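# Buckle a strap around a rolled-up mat

## Task

Fasten the strap's buckle so the strap is closed around the rolled mat, and make sure it stays fastened once the robot lets go.

## Robot and tools

Robot: two six-joint arms, left_arm and right_arm, each with a two-pad gripper. Joint order for every row and every per-joint result list: shoulder pan, shoulder lift, elbow, wrist 1, wrist 2, wrist 3. Stated joint ranges in rad: elbow -3.142 to 3.142, all other joints -6.283 to 6.283. A real end may differ by up to 0.010 rad.

Scene frame: origin at table-top height, midway between the arms' nominal bases. +z is up, +x points out over the table, and left_arm is on the +y side. Camera image sides do not match arm names. Calibrated bases: left_arm at (+0.035, +0.444, +0.013) m, quat_wxyz (+1.000, 0, 0, -0.026). right_arm at (-0.033, -0.388, +0.013) m, quat_wxyz (+1.000, 0, 0, -0.028). Printed hand poses can be off by a few cm, more when the arm is stretched far.

Gripper geometry: end_effector_position is the point between the pads, in metres, scene frame. Fingers point along the gripper's +z and close along its x. Fingertips reach 17.5 mm past that point. A block of varying shape sticks out up to 12 cm toward the gripper's -y and turns with it.

A row is one flat list of 18 numbers covering both arms, even if only one moves. The order is left_arm's 6 joint angles, then its gripper position, force_limit and speed, then the same 9 numbers for right_arm. Joint numbers are absolute target angles in rad, not offsets. The three gripper numbers are scaled to [-1, 1]:
- position: +1 is fully open (50 mm gap), about -0.65 is pads touching, and -1 closes until something blocks the pads.
- force_limit: per-pad force, about 20 N at -1, 102 N at 0 and 185 N at +1. The final grip can run about 15 N over this.
- speed: pad-gap rate, 20 mm/s at -1, 85 at 0 and 150 at +1.
force_limit and speed start at +1. To leave a gripper alone, resend the numbers it last took, because 0 is itself a command. A new force_limit or speed only applies once position changes by at least 0.01. To soften a grip, open first.

Tools:
- execute_actions(actions, cameras): actions is a list of actions. Each action holds up to 15 rows, and each row is one 1/30 s step. A short action repeats its last row until 15 steps are done. Images come only when actions is empty or cameras asks for them.
- move(target, speed, blend, stop_force, zero, blocking, cameras): target is one 18-number row or a list of up to 15 rows. All joints travel together, so the hand follows a curve, not a line. speed is the top rate of the joint with farthest to go: 0.004 to 3.14 rad/s, default 0.5. blend, in rad, rounds corners at intermediate targets; 0 means stop at each. stop_force, 3 to 120 N shared by both arms, ends an arm's path when the wrist sensor feels that much push against its motion. Pair it with a slow speed, and leave it out when backing off a contact. With stop_force, all rows must share the same gripper numbers. zero (default true) re-zeroes before the move. blocking=false returns after about 0.5 s while the move continues, and cannot be combined with stop_force. The result adds a move: line: done, off_target, moving, held, fault, and possibly limits=held.
- wait(seconds 0 to 3600): lets time pass; a running move continues.
- stop(): brakes a running move. The fingers keep going.
- zoom_image(camera, region [x0,y0,x1,y1] in pixels, at most 504 by 504): a closer view of that camera's latest image.
- zero_wrist_force(arm): subtracts the current wrist reading from later ones.
- finished_scene(scene 1 or 2): ends the scene, and cannot be undone.

Cameras, each 896x504: cam_high, cam_low, cam_front, cam_over, cam_left_wrist, cam_right_wrist.

Reading results: Joint positions, Joint velocities, Joint targets (what the drive now heads for) and Joint torques are listed per arm in joint order. Positive torque is toward larger angles, and readings carry offsets and noise. Tool commands shows gripper commands. Gripper opening in mm is about (250 - position_measured) x 0.202. object_status: 0 moving, 1 blocked while opening, 2 blocked while closing (a held object), 3 at the requested spot or pads met (usually nothing held). Wrist force and torque are in the hand's own axes. A push reads as force from the surface into the arm. "joint sent to its limit" means the target was clipped to a joint end. "joint command not followed" means the clearance check between the arms changed some steps.

Motion facts: each step, a joint target stays within 0.651 rad of the measured angle, and hand speed is capped at 4 m/s. Motion lags commands by about 0.09 s or about 0.17 to 0.22 s. The faster lag can overshoot on quick moves. After a big move the arm may not have arrived yet. To hold a joint still, resend its Joint targets value.

Avoid:
- Torque faults: contact torque at 135 N m on shoulder or elbow joints, or 25.2 N m on wrists. Also a wrist straying 0.9 degrees or a shoulder/elbow 7.5 degrees from its planned path.
- Force faults: about 150 N (plus or minus 25) on any part of an arm.
- Either fault halts that arm for 10 s; after one, release the grip first if it pins the arm.
- Motors reaching 85 °C, which brakes the arm for 30 to 60 s. MOTOR HOT appears at 70 °C. Long stretched holds and pushing against what cannot move cause heating.
- Hard hits on fixed or heavy things, slams, drops, and letting go of moving parts.
- Arms pressing on each other, including closing one gripper on the other's fingers.
- Anything falling off the table or being left off it.

Loose objects may get brief outside nudges.

Each tool is called after "Call:" as name(argument=value, ...), one argument or row to a line, values as JSON.

## Session

Call:
execute_actions(
  actions=[],
)

Scene clock: 0.00 s.
left_arm: end_effector_position=(+0.6603, +0.2252, +0.2033) position_measured=2 object_status=3 end_effector_quat_wxyz=(+0.173, +0.777, -0.598, +0.092) | right_arm: end_effector_position=(+0.4313, -0.3749, +0.3021) position_measured=2 object_status=3 end_effector_quat_wxyz=(+0.018, +0.978, +0.208, +0.007)
Joint positions: left_arm=[-0.339 -1.159 1.5 -2.004 -1.955 2.474] | right_arm=[3.539 -1.452 -1.784 -1.467 1.533 1.493]
Joint velocities: within noise
Joint torques (N m): no reading
Motor temperatures (°C): left_arm=[29 37 36 34 39 35] | right_arm=[44 40 26 30 49 43]
Wrist force (N): no reading
Wrist torque (N m): no reading
Wrist force, peak (N): no reading
Joint targets: left_arm=[-0.339 -1.159 1.500 -2.004 -1.955 2.474] | right_arm=[3.539 -1.452 -1.784 -1.467 1.533 1.493]
Tool commands: left_gripper/position=+1.0 left_gripper/force_limit=+1.0 left_gripper/speed=+1.0 right_gripper/position=+1.0 right_gripper/force_limit=+1.0 right_gripper/speed=+1.0

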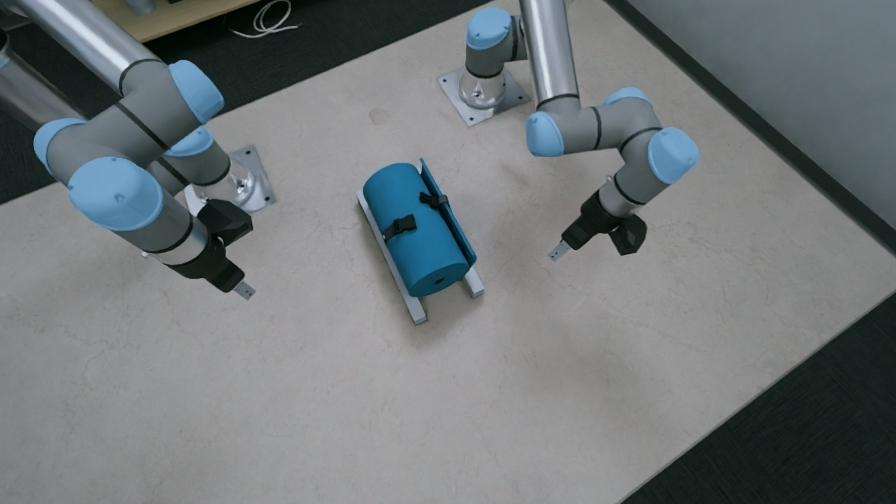

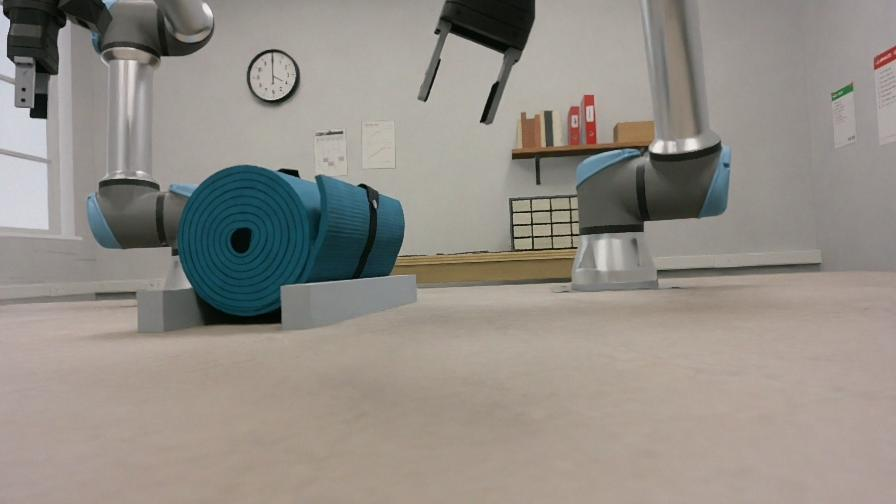

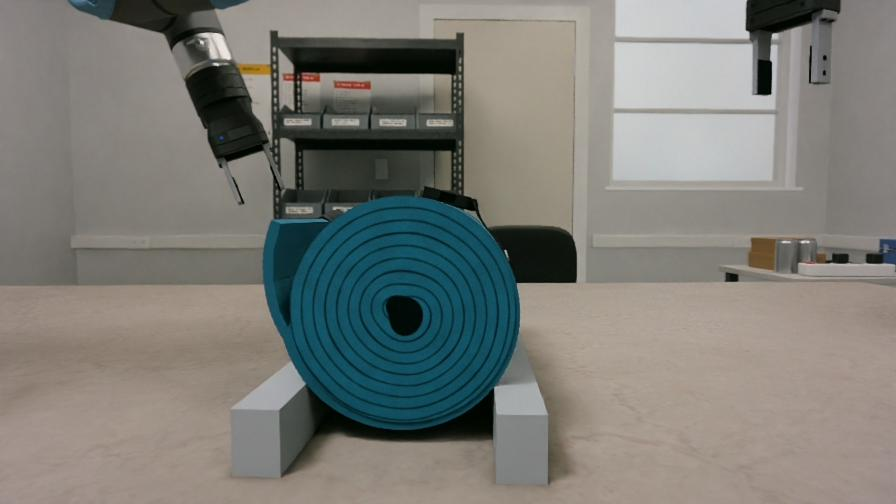

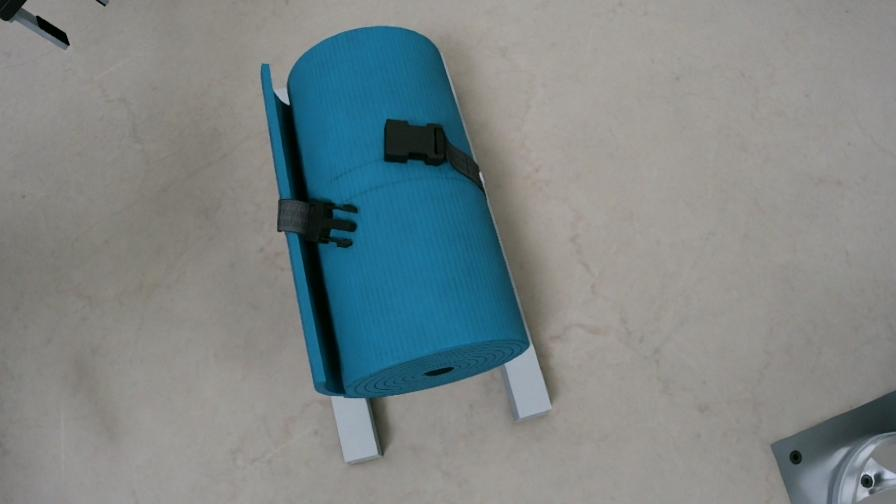

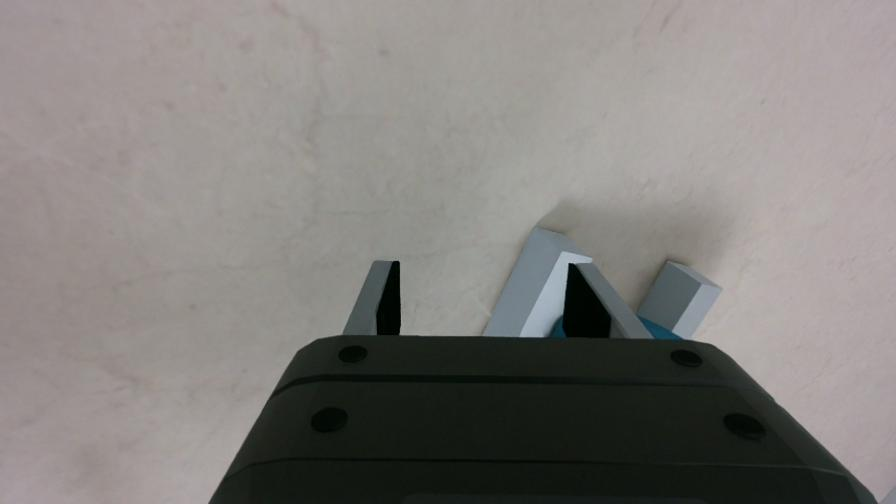

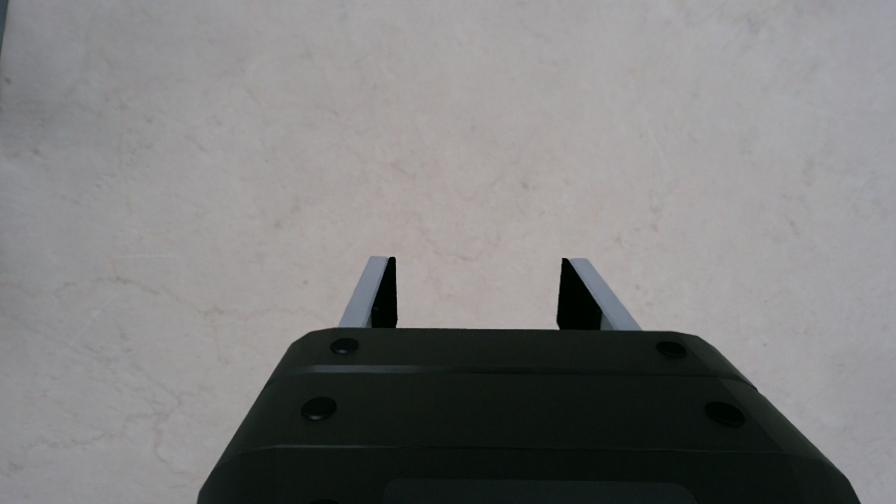

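Call:
move(
  target=[-0.339,-1.159,1.5,-2.004,-1.955,2.474,1,1,1,4.044,-1.899,-1.416,-1.397,1.571,-0.585,1,-1,0],
  speed=1.2,
  cameras=["all"],
)

Scene clock: 67.60 s.
left_arm: end_effector_position=(+0.6603, +0.2252, +0.2035) position_measured=2 object_status=3 end_effector_quat_wxyz=(+0.173, +0.777, -0.598, +0.092) | right_arm: end_effector_position=(+0.4796, -0.0097, +0.2508) position_measured=2 object_status=3 end_effector_quat_wxyz=(+0.000, +0.070, +0.998, +0.000)
Joint positions: left_arm=[-0.339 -1.159 1.5 -2.004 -1.955 2.474] | right_arm=[4.044 -1.899 -1.416 -1.397 1.571 -0.585]
Joint torques (N m): left_arm=[7.31 -54.01 -18.03 -5.64 -2.37 -2.57] | right_arm=[-3.34 48.71 14.94 1.62 0.56 -0.86]
Wrist force (N): left_arm=[0.2 0.2 -0.3] | right_arm=[0.0 -0.2 -0.5]
Wrist torque (N m): left_arm=[0.04 -0.03 0.02] | right_arm=[-0.03 -0.02 -0.02]
Wrist force, peak (N): left_arm=[0.1 0.4 -0.3] | right_arm=[0.7 1.7 -0.1]
Joint targets: left_arm=[-0.339 -1.159 1.500 -2.004 -1.955 2.474] | right_arm=[4.044 -1.899 -1.416 -1.397 1.571 -0.585]
move: done

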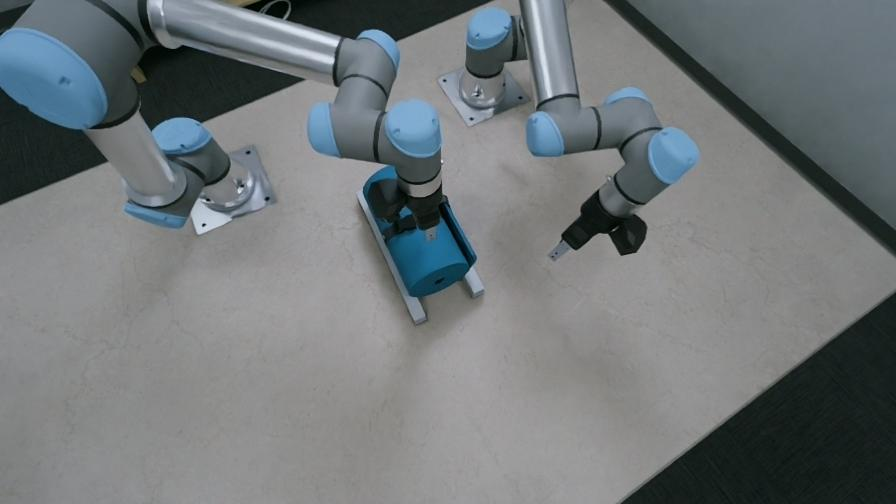

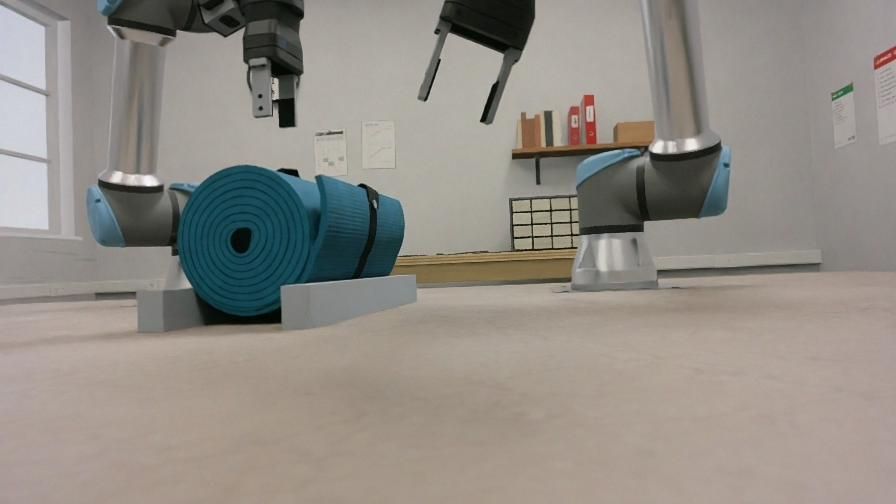

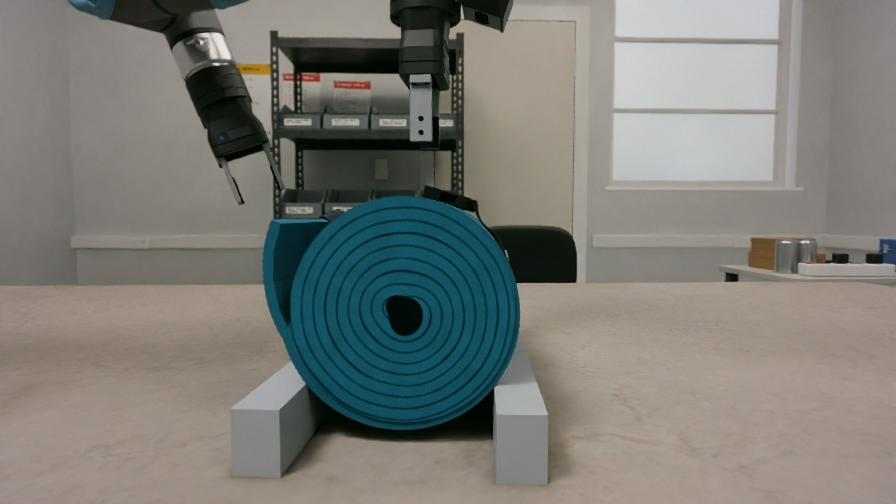

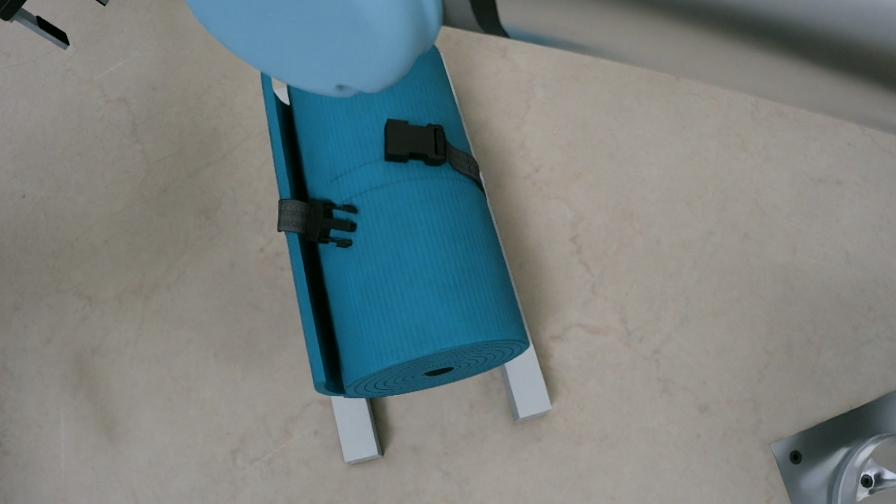

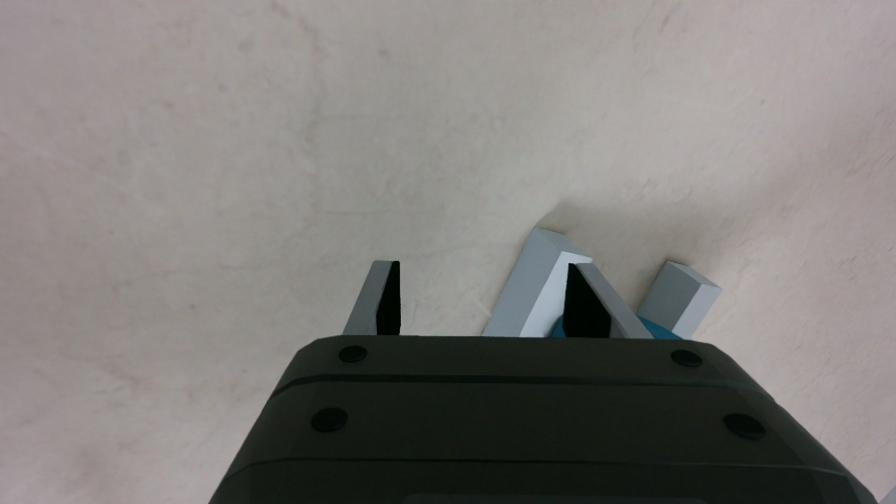

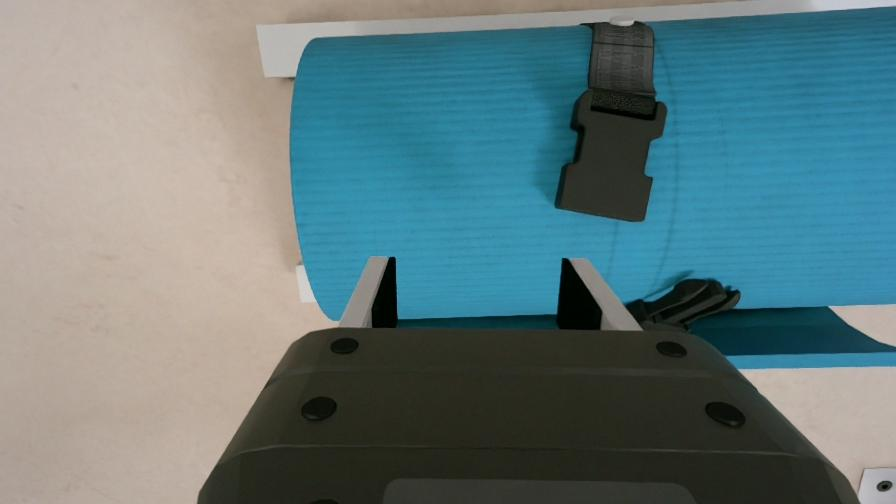

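Call:
move(
  target=[-0.339,-1.159,1.5,-2.004,-1.955,2.474,1,1,1,4.011,-1.6583,-1.8764,-0.8651,1.7288,-0.4529,1,-1,0],
  speed=0.8,
  cameras=["cam_front","cam_over","cam_right_wrist","cam_high"],
)

Scene clock: 107.70 s.
left_arm: end_effector_position=(+0.6603, +0.2252, +0.2035) position_measured=2 object_status=3 end_effector_quat_wxyz=(+0.173, +0.777, -0.598, +0.092) | right_arm: end_effector_position=(+0.4278, -0.0353, +0.2356) position_measured=2 object_status=3 end_effector_quat_wxyz=(+0.024, +0.138, +0.975, +0.172)
Joint positions: left_arm=[-0.339 -1.159 1.5 -2.004 -1.955 2.474] | right_arm=[4.011 -1.658 -1.876 -0.865 1.729 -0.453]
Joint torques (N m): left_arm=[6.59 -52.7 -17.45 -5.34 -2.29 -2.08] | right_arm=[6.26 26.22 16.35 5.09 -2.08 -0.8]
Wrist force (N): left_arm=[0.1 -0.1 -0.3] | right_arm=[-0.4 -0.3 -0.3]
Wrist torque (N m): left_arm=[-0.01 -0.02 0.02] | right_arm=[-0.11 0.10 -0.18]
Wrist force, peak (N): left_arm=[0.2 0.0 -0.5] | right_arm=[0.6 -2.2 -0.4]
Joint targets: left_arm=[-0.339 -1.159 1.500 -2.004 -1.955 2.474] | right_arm=[4.011 -1.658 -1.876 -0.865 1.729 -0.453]
move: done
Images, in order (width x height): cam_high 896x504, cam_front 896x504, cam_over 896x504, cam_right_wrist 896x504.

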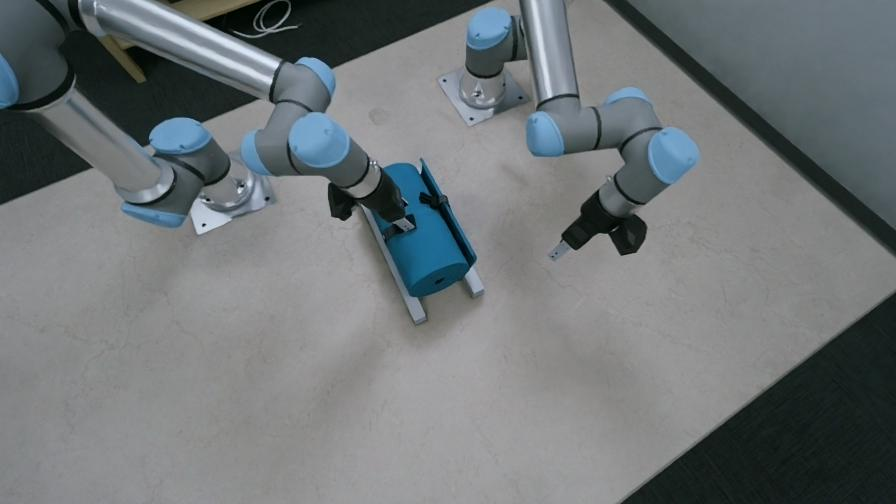

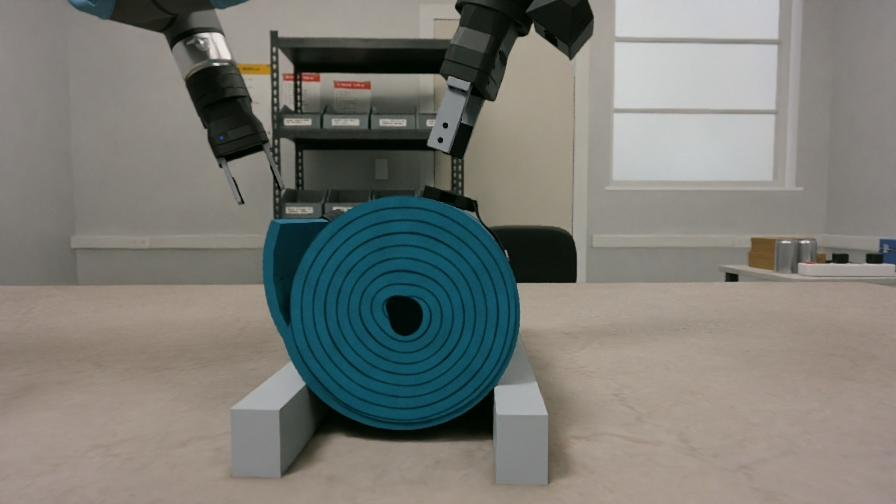

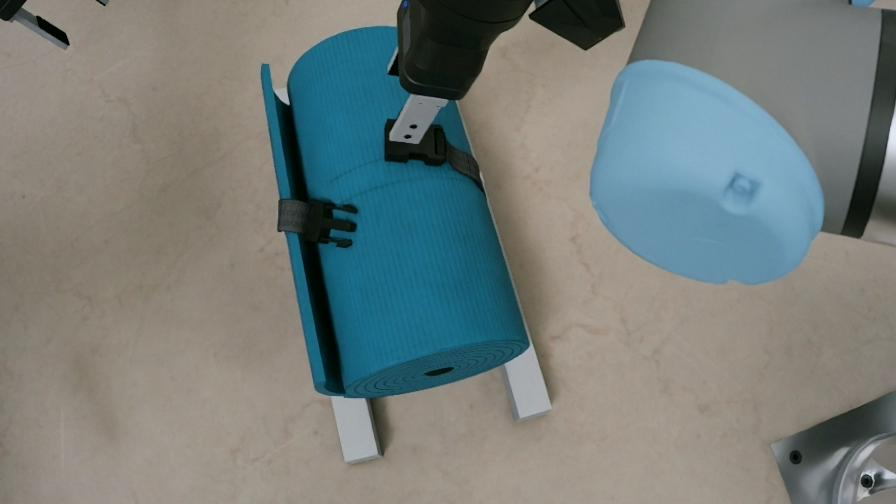

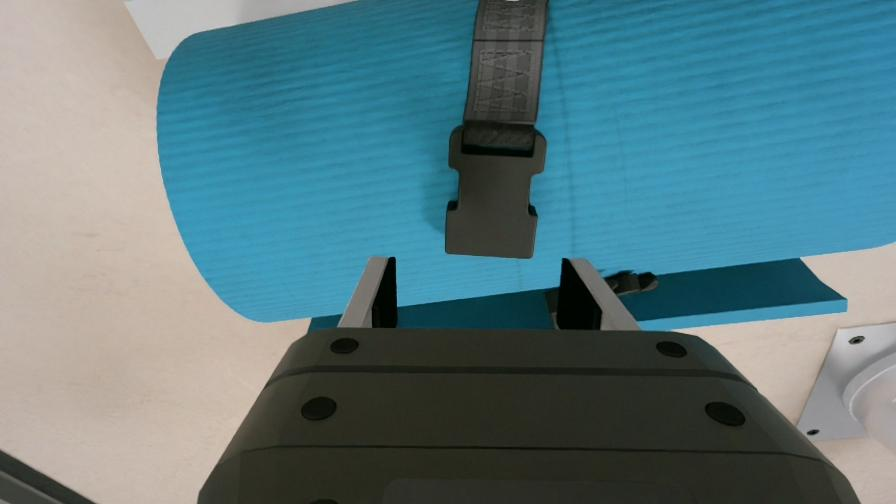

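Call:
move(
  target=[-0.339,-1.159,1.5,-2.004,-1.955,2.474,1,1,1,4.0057,-1.6768,-1.9672,-0.7567,1.7304,-0.4581,1,-1,0],
  speed=0.1,
  stop_force=6,
  cameras=["cam_front","cam_over","cam_right_wrist"],
)

Scene clock: 131.30 s.
left_arm: end_effector_position=(+0.6603, +0.2252, +0.2035) position_measured=2 object_status=3 end_effector_quat_wxyz=(+0.173, +0.777, -0.598, +0.092) | right_arm: end_effector_position=(+0.4218, -0.0453, +0.1960) position_measured=2 object_status=3 end_effector_quat_wxyz=(+0.024, +0.138, +0.975, +0.172)
Joint positions: left_arm=[-0.339 -1.159 1.5 -2.004 -1.955 2.474] | right_arm=[4.006 -1.677 -1.967 -0.757 1.73 -0.458]
Joint torques (N m): left_arm=[8.06 -53 -17.71 -5.26 -2.19 -1.77] | right_arm=[5.38 37.01 31.62 3.48 2.08 0.83]
Wrist force (N): left_arm=[0.1 -0.1 -0.1] | right_arm=[-0.4 -0.2 -0.3]
Wrist torque (N m): left_arm=[0.00 -0.02 0.02] | right_arm=[-0.07 0.11 -0.17]
Wrist force, peak (N): left_arm=[0.1 0.3 -0.5] | right_arm=[-0.4 0.2 -1.3]
Joint targets: left_arm=[-0.339 -1.159 1.500 -2.004 -1.955 2.474] | right_arm=[4.006 -1.677 -1.967 -0.757 1.730 -0.458]
move: done

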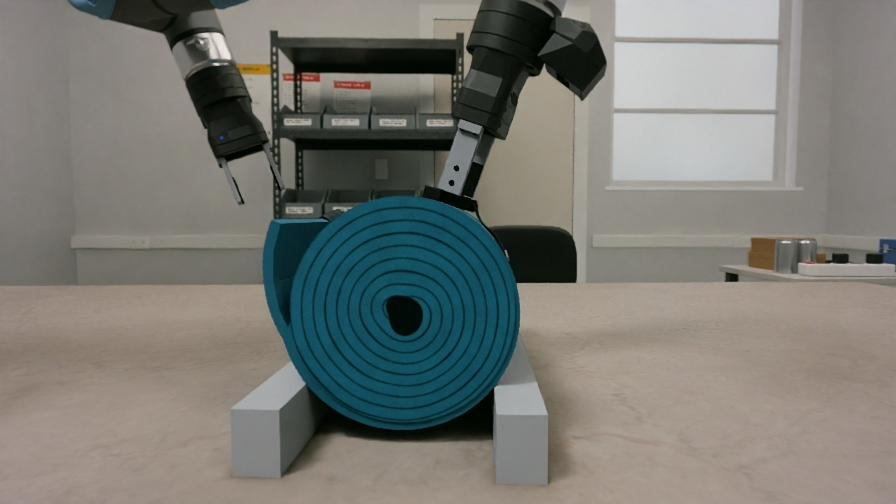

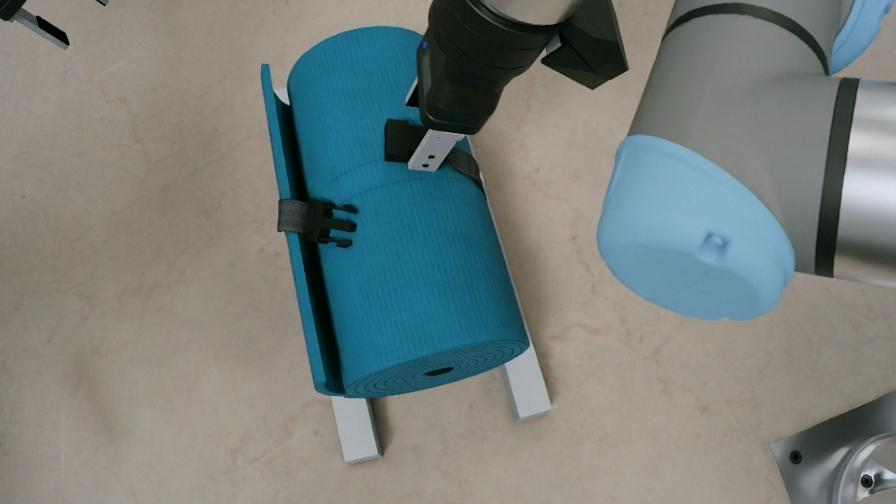

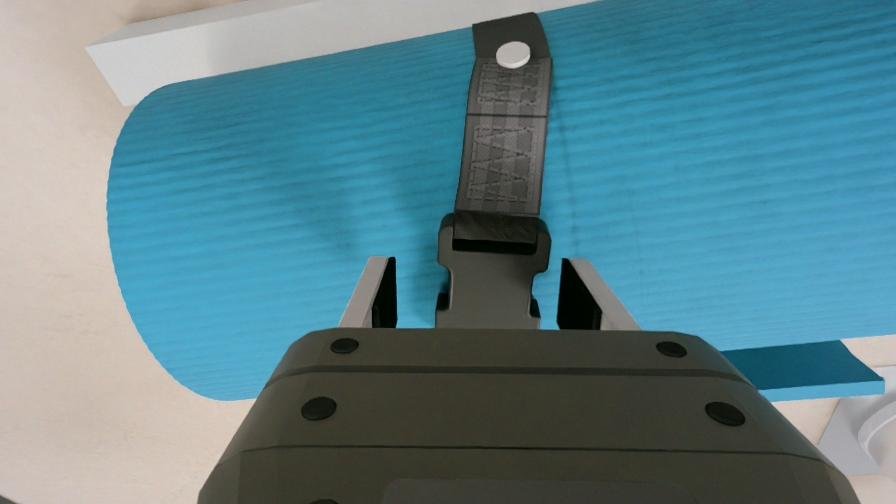

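Call:
move(
  target=[-0.339,-1.159,1.5,-2.004,-1.955,2.474,1,1,1,4.0115,-1.6876,-1.9832,-0.729,1.7287,-0.4529,1,-1,0],
  speed=0.05,
  stop_force=6,
  cameras=["cam_front","cam_right_wrist"],
)

Scene clock: 139.60 s.
left_arm: end_effector_position=(+0.6603, +0.2252, +0.2035) position_measured=2 object_status=3 end_effector_quat_wxyz=(+0.173, +0.777, -0.598, +0.092) | right_arm: end_effector_position=(+0.4198, -0.0433, +0.1865) position_measured=2 object_status=3 end_effector_quat_wxyz=(+0.024, +0.137, +0.975, +0.172)
Joint positions: left_arm=[-0.339 -1.159 1.5 -2.004 -1.955 2.474] | right_arm=[4.012 -1.688 -1.983 -0.729 1.729 -0.453]
Joint torques (N m): left_arm=[7.42 -52.53 -17.58 -4.94 -2.08 -1.14] | right_arm=[-6.14 37.03 30.81 2.4 -0.09 -0.81]
Wrist force (N): left_arm=[0.1 0.2 -0.5] | right_arm=[-0.5 -0.3 -0.4]
Wrist torque (N m): left_arm=[0.03 -0.02 0.02] | right_arm=[-0.09 0.11 -0.24]
Wrist force, peak (N): left_arm=[0.1 0.2 -0.5] | right_arm=[-0.5 -0.1 -0.9]
Joint targets: left_arm=[-0.339 -1.159 1.500 -2.004 -1.955 2.474] | right_arm=[4.012 -1.688 -1.983 -0.729 1.729 -0.453]
move: done

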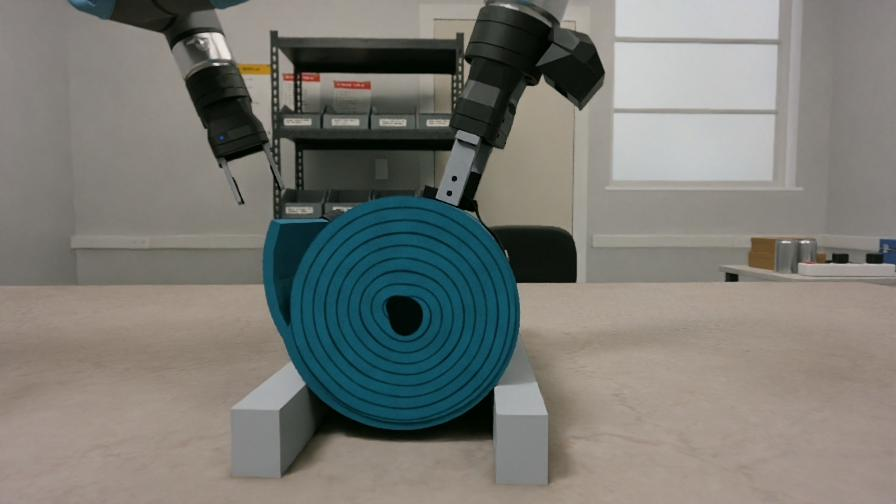

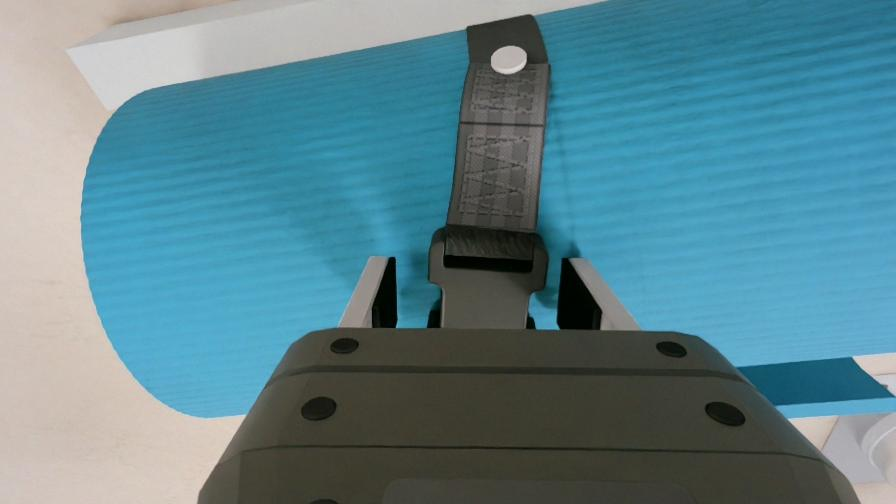

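Call:
move(
  target=[-0.8214,-1.5867,1.9491,-2.1135,-1.8712,1.0187,1,1,1,4.0115,-1.6876,-1.9832,-0.729,1.7287,-0.4529,-1,-0.5,-1],
  speed=0.8,
  cameras=["all"],
)

Scene clock: 160.80 s.
left_arm: end_effector_position=(+0.4014, +0.0949, +0.2355) position_measured=2 object_status=3 end_effector_quat_wxyz=(+0.171, +0.970, -0.171, -0.030) | right_arm: end_effector_position=(+0.4198, -0.0433, +0.1865) position_measured=86 object_status=2 end_effector_quat_wxyz=(+0.024, +0.137, +0.975, +0.172)
Joint positions: left_arm=[-0.821 -1.587 1.949 -2.114 -1.871 1.019] | right_arm=[4.011 -1.688 -1.983 -0.729 1.729 -0.453]
Joint torques (N m): left_arm=[3.56 -21.09 -27.69 -0.65 -2.3 -2.04] | right_arm=[-6.29 36.31 30.07 3.23 2.32 -0.83]
Wrist force (N): left_arm=[-0.3 -0.2 0.2] | right_arm=[-0.4 -0.5 -0.3]
Wrist torque (N m): left_arm=[0.03 0.05 -0.15] | right_arm=[-0.10 0.12 -0.23]
Wrist force, peak (N): left_arm=[-0.8 -1.8 -0.5] | right_arm=[-0.5 -0.3 -0.6]
Joint targets: left_arm=[-0.821 -1.587 1.949 -2.114 -1.871 1.019] | right_arm=[4.012 -1.688 -1.983 -0.729 1.729 -0.453]
move: done

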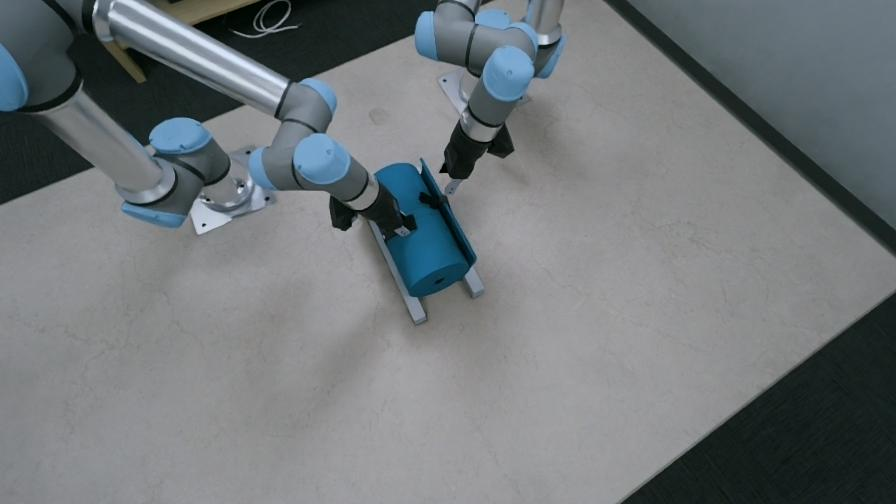

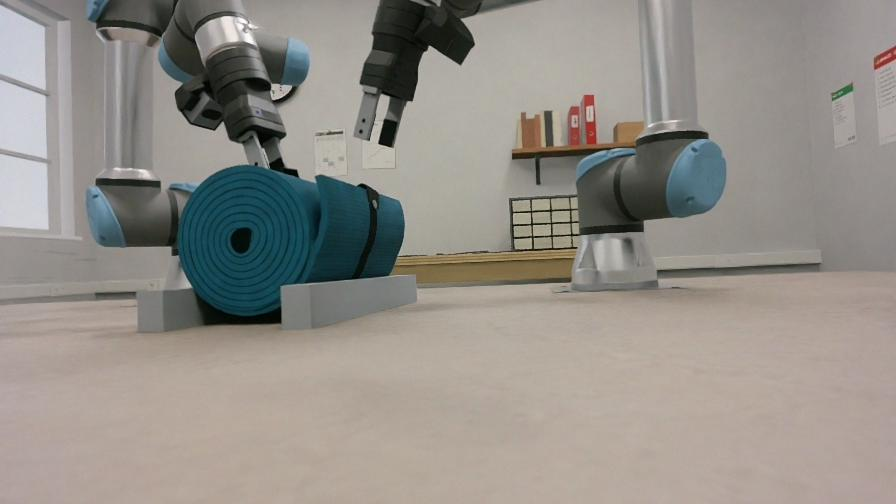

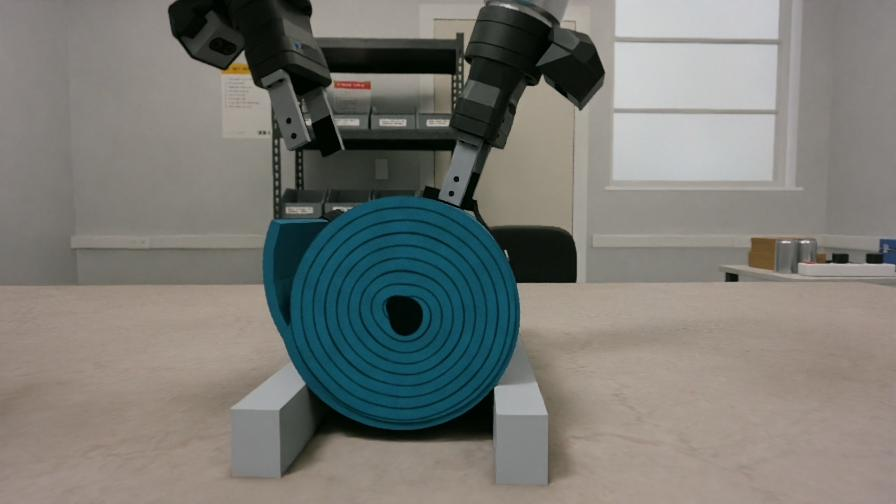

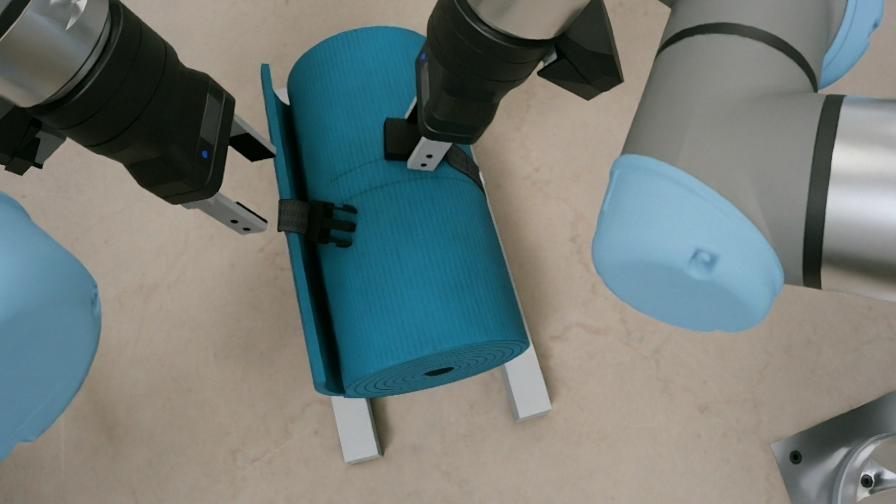

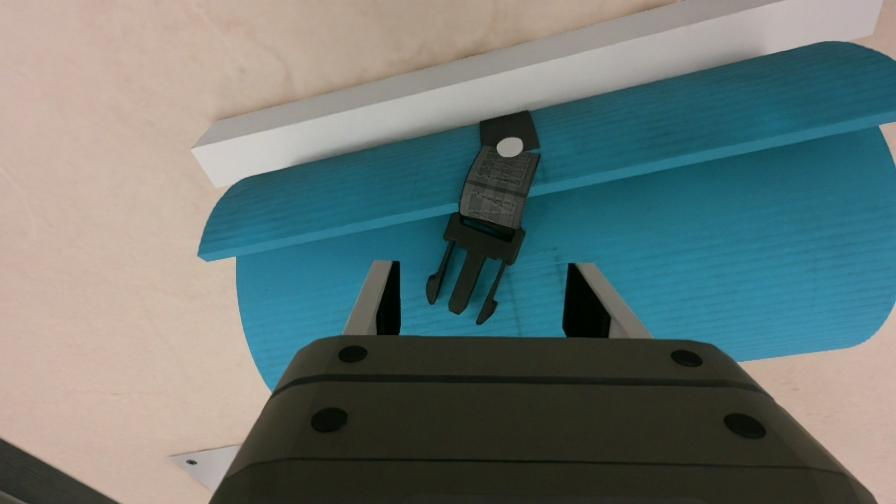

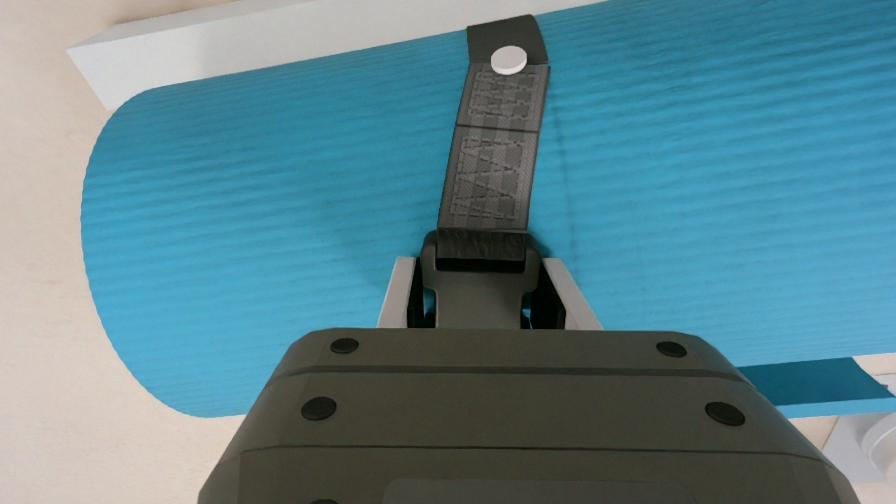

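Call:
move(
  target=[-0.8313,-1.4788,1.889,-2.0788,-1.9064,1.2814,1,1,1,4.0115,-1.6876,-1.9832,-0.729,1.7287,-0.4529,-1,-0.5,-1],
  speed=0.25,
  stop_force=8,
  cameras=["cam_front","cam_over","cam_left_wrist"],
)

Scene clock: 191.97 s.
left_arm: end_effector_position=(+0.4035, +0.0708, +0.2083) position_measured=2 object_status=3 end_effector_quat_wxyz=(+0.166, +0.939, -0.296, -0.052) | right_arm: end_effector_position=(+0.4198, -0.0433, +0.1865) position_measured=86 object_status=2 end_effector_quat_wxyz=(+0.024, +0.137, +0.975, +0.172)
Joint positions: left_arm=[-0.831 -1.479 1.889 -2.079 -1.906 1.281] | right_arm=[4.011 -1.688 -1.983 -0.729 1.729 -0.453]
Joint torques (N m): left_arm=[4.16 -39.08 -16.8 -5.33 0.95 -1.82] | right_arm=[-5.99 33.81 26.43 5.02 2.27 -0.79]
Wrist force (N): left_arm=[-0.4 -0.1 0.3] | right_arm=[-0.3 -0.2 -0.4]
Wrist torque (N m): left_arm=[0.05 0.06 -0.07] | right_arm=[-0.07 0.10 -0.24]
Wrist force, peak (N): left_arm=[-0.7 -0.7 0.1] | right_arm=[-0.5 -0.4 -0.5]
Joint targets: left_arm=[-0.831 -1.479 1.889 -2.079 -1.906 1.281] | right_arm=[4.012 -1.688 -1.983 -0.729 1.729 -0.453]
move: done

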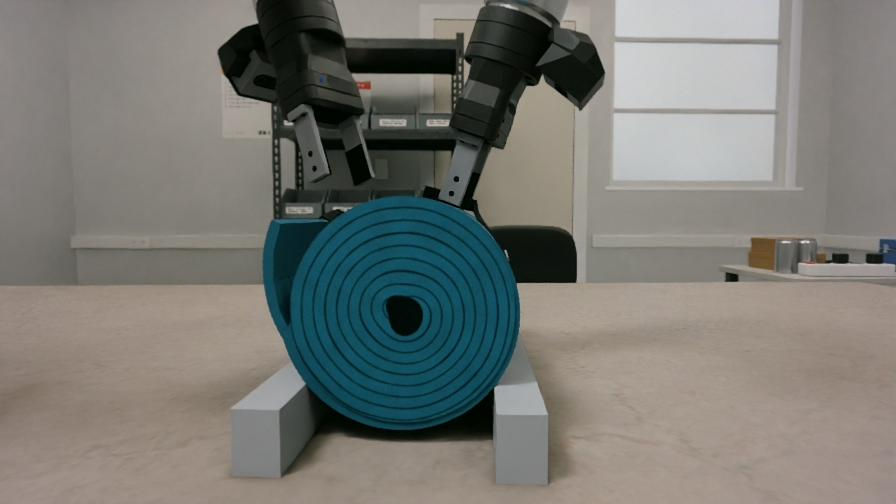

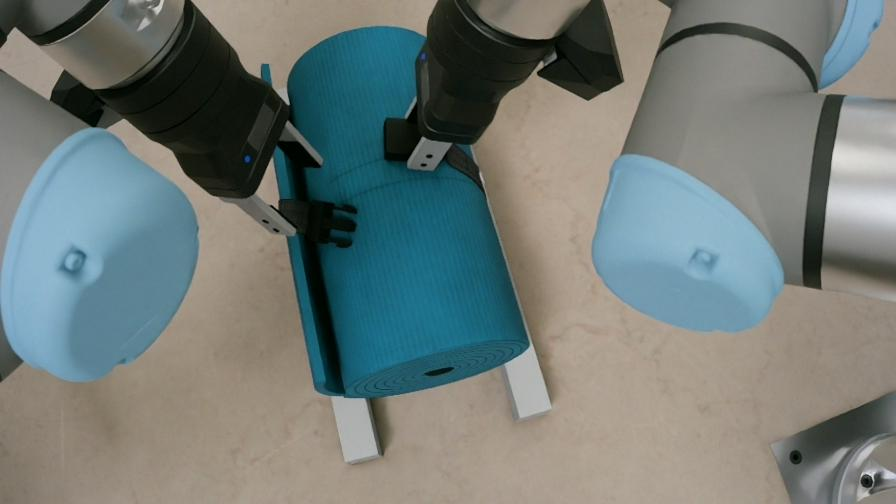

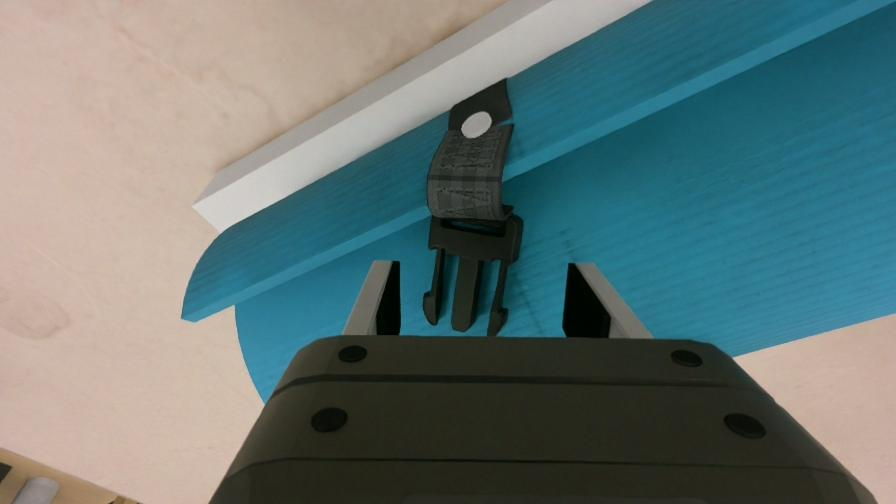

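Call:
move(
  target=[-0.8583,-1.4439,1.9375,-2.1716,-1.9036,1.2527,1,1,1,4.0115,-1.6876,-1.9832,-0.729,1.7287,-0.4529,-1,-0.5,-1],
  speed=0.06,
  stop_force=5,
  cameras=["cam_front","cam_over","cam_left_wrist"],
)

Scene clock: 203.97 s.
left_arm: end_effector_position=(+0.3955, +0.0593, +0.1781) position_measured=2 object_status=3 end_effector_quat_wxyz=(+0.166, +0.939, -0.296, -0.052) | right_arm: end_effector_position=(+0.4198, -0.0433, +0.1865) position_measured=86 object_status=2 end_effector_quat_wxyz=(+0.024, +0.137, +0.975, +0.172)
Joint positions: left_arm=[-0.858 -1.444 1.938 -2.172 -1.904 1.253] | right_arm=[4.011 -1.688 -1.983 -0.729 1.729 -0.453]
Joint torques (N m): left_arm=[10.08 -39.27 -29.89 -0.92 -0.18 2.47] | right_arm=[-6.14 31.66 22.76 4.88 2.1 -0.73]
Wrist force (N): left_arm=[-0.3 -0.3 0.3] | right_arm=[-0.3 -0.3 -0.2]
Wrist torque (N m): left_arm=[0.02 0.05 -0.02] | right_arm=[-0.07 0.10 -0.24]
Wrist force, peak (N): left_arm=[-0.2 -0.3 1.1] | right_arm=[-0.7 -0.4 -0.4]
Joint targets: left_arm=[-0.858 -1.444 1.938 -2.172 -1.904 1.253] | right_arm=[4.012 -1.688 -1.983 -0.729 1.729 -0.453]
move: done

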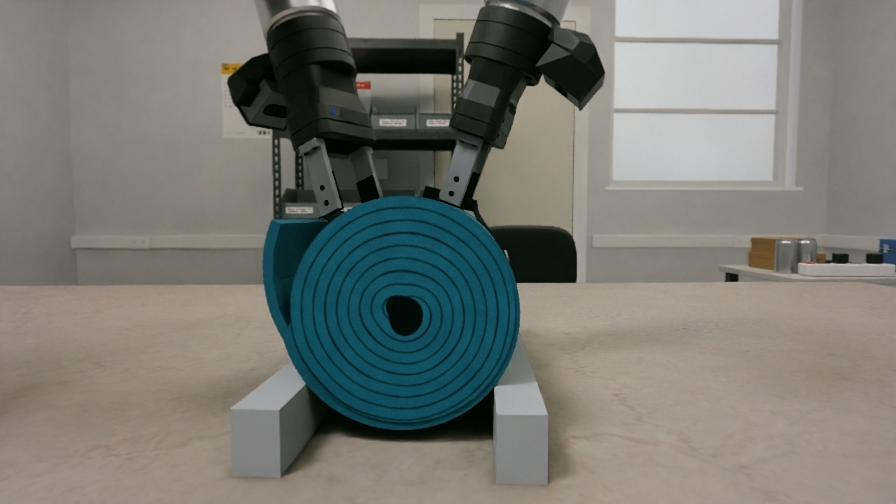

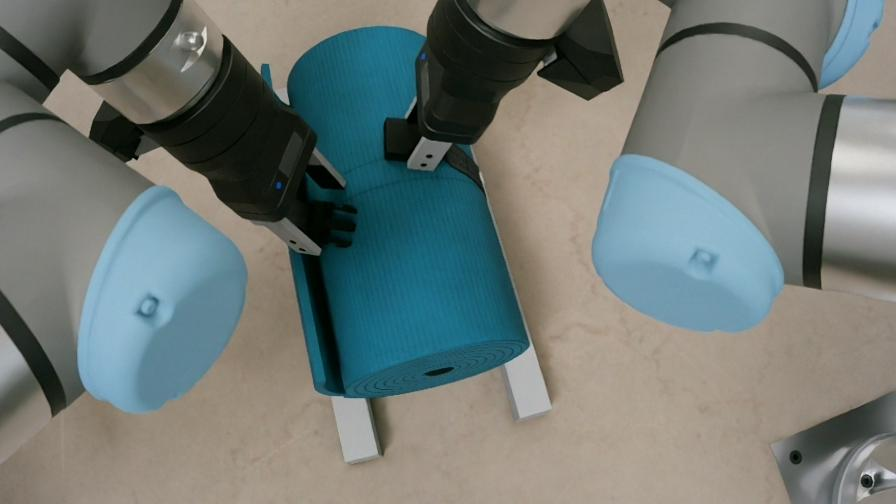

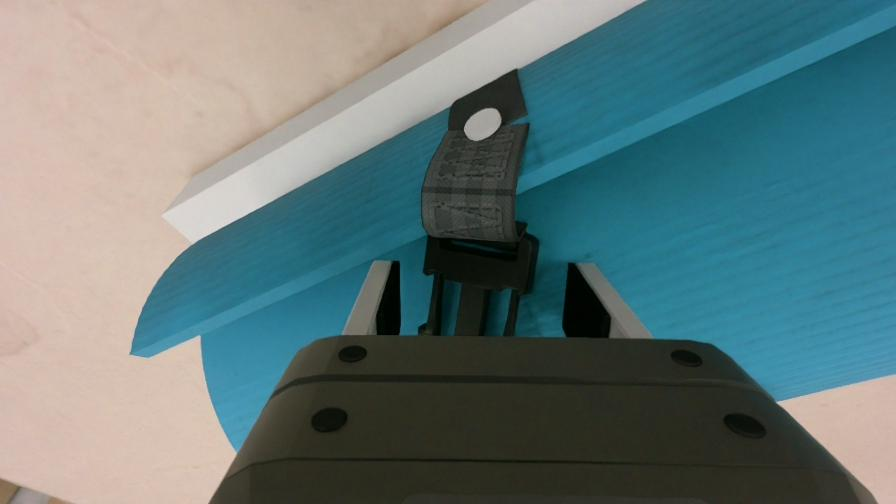

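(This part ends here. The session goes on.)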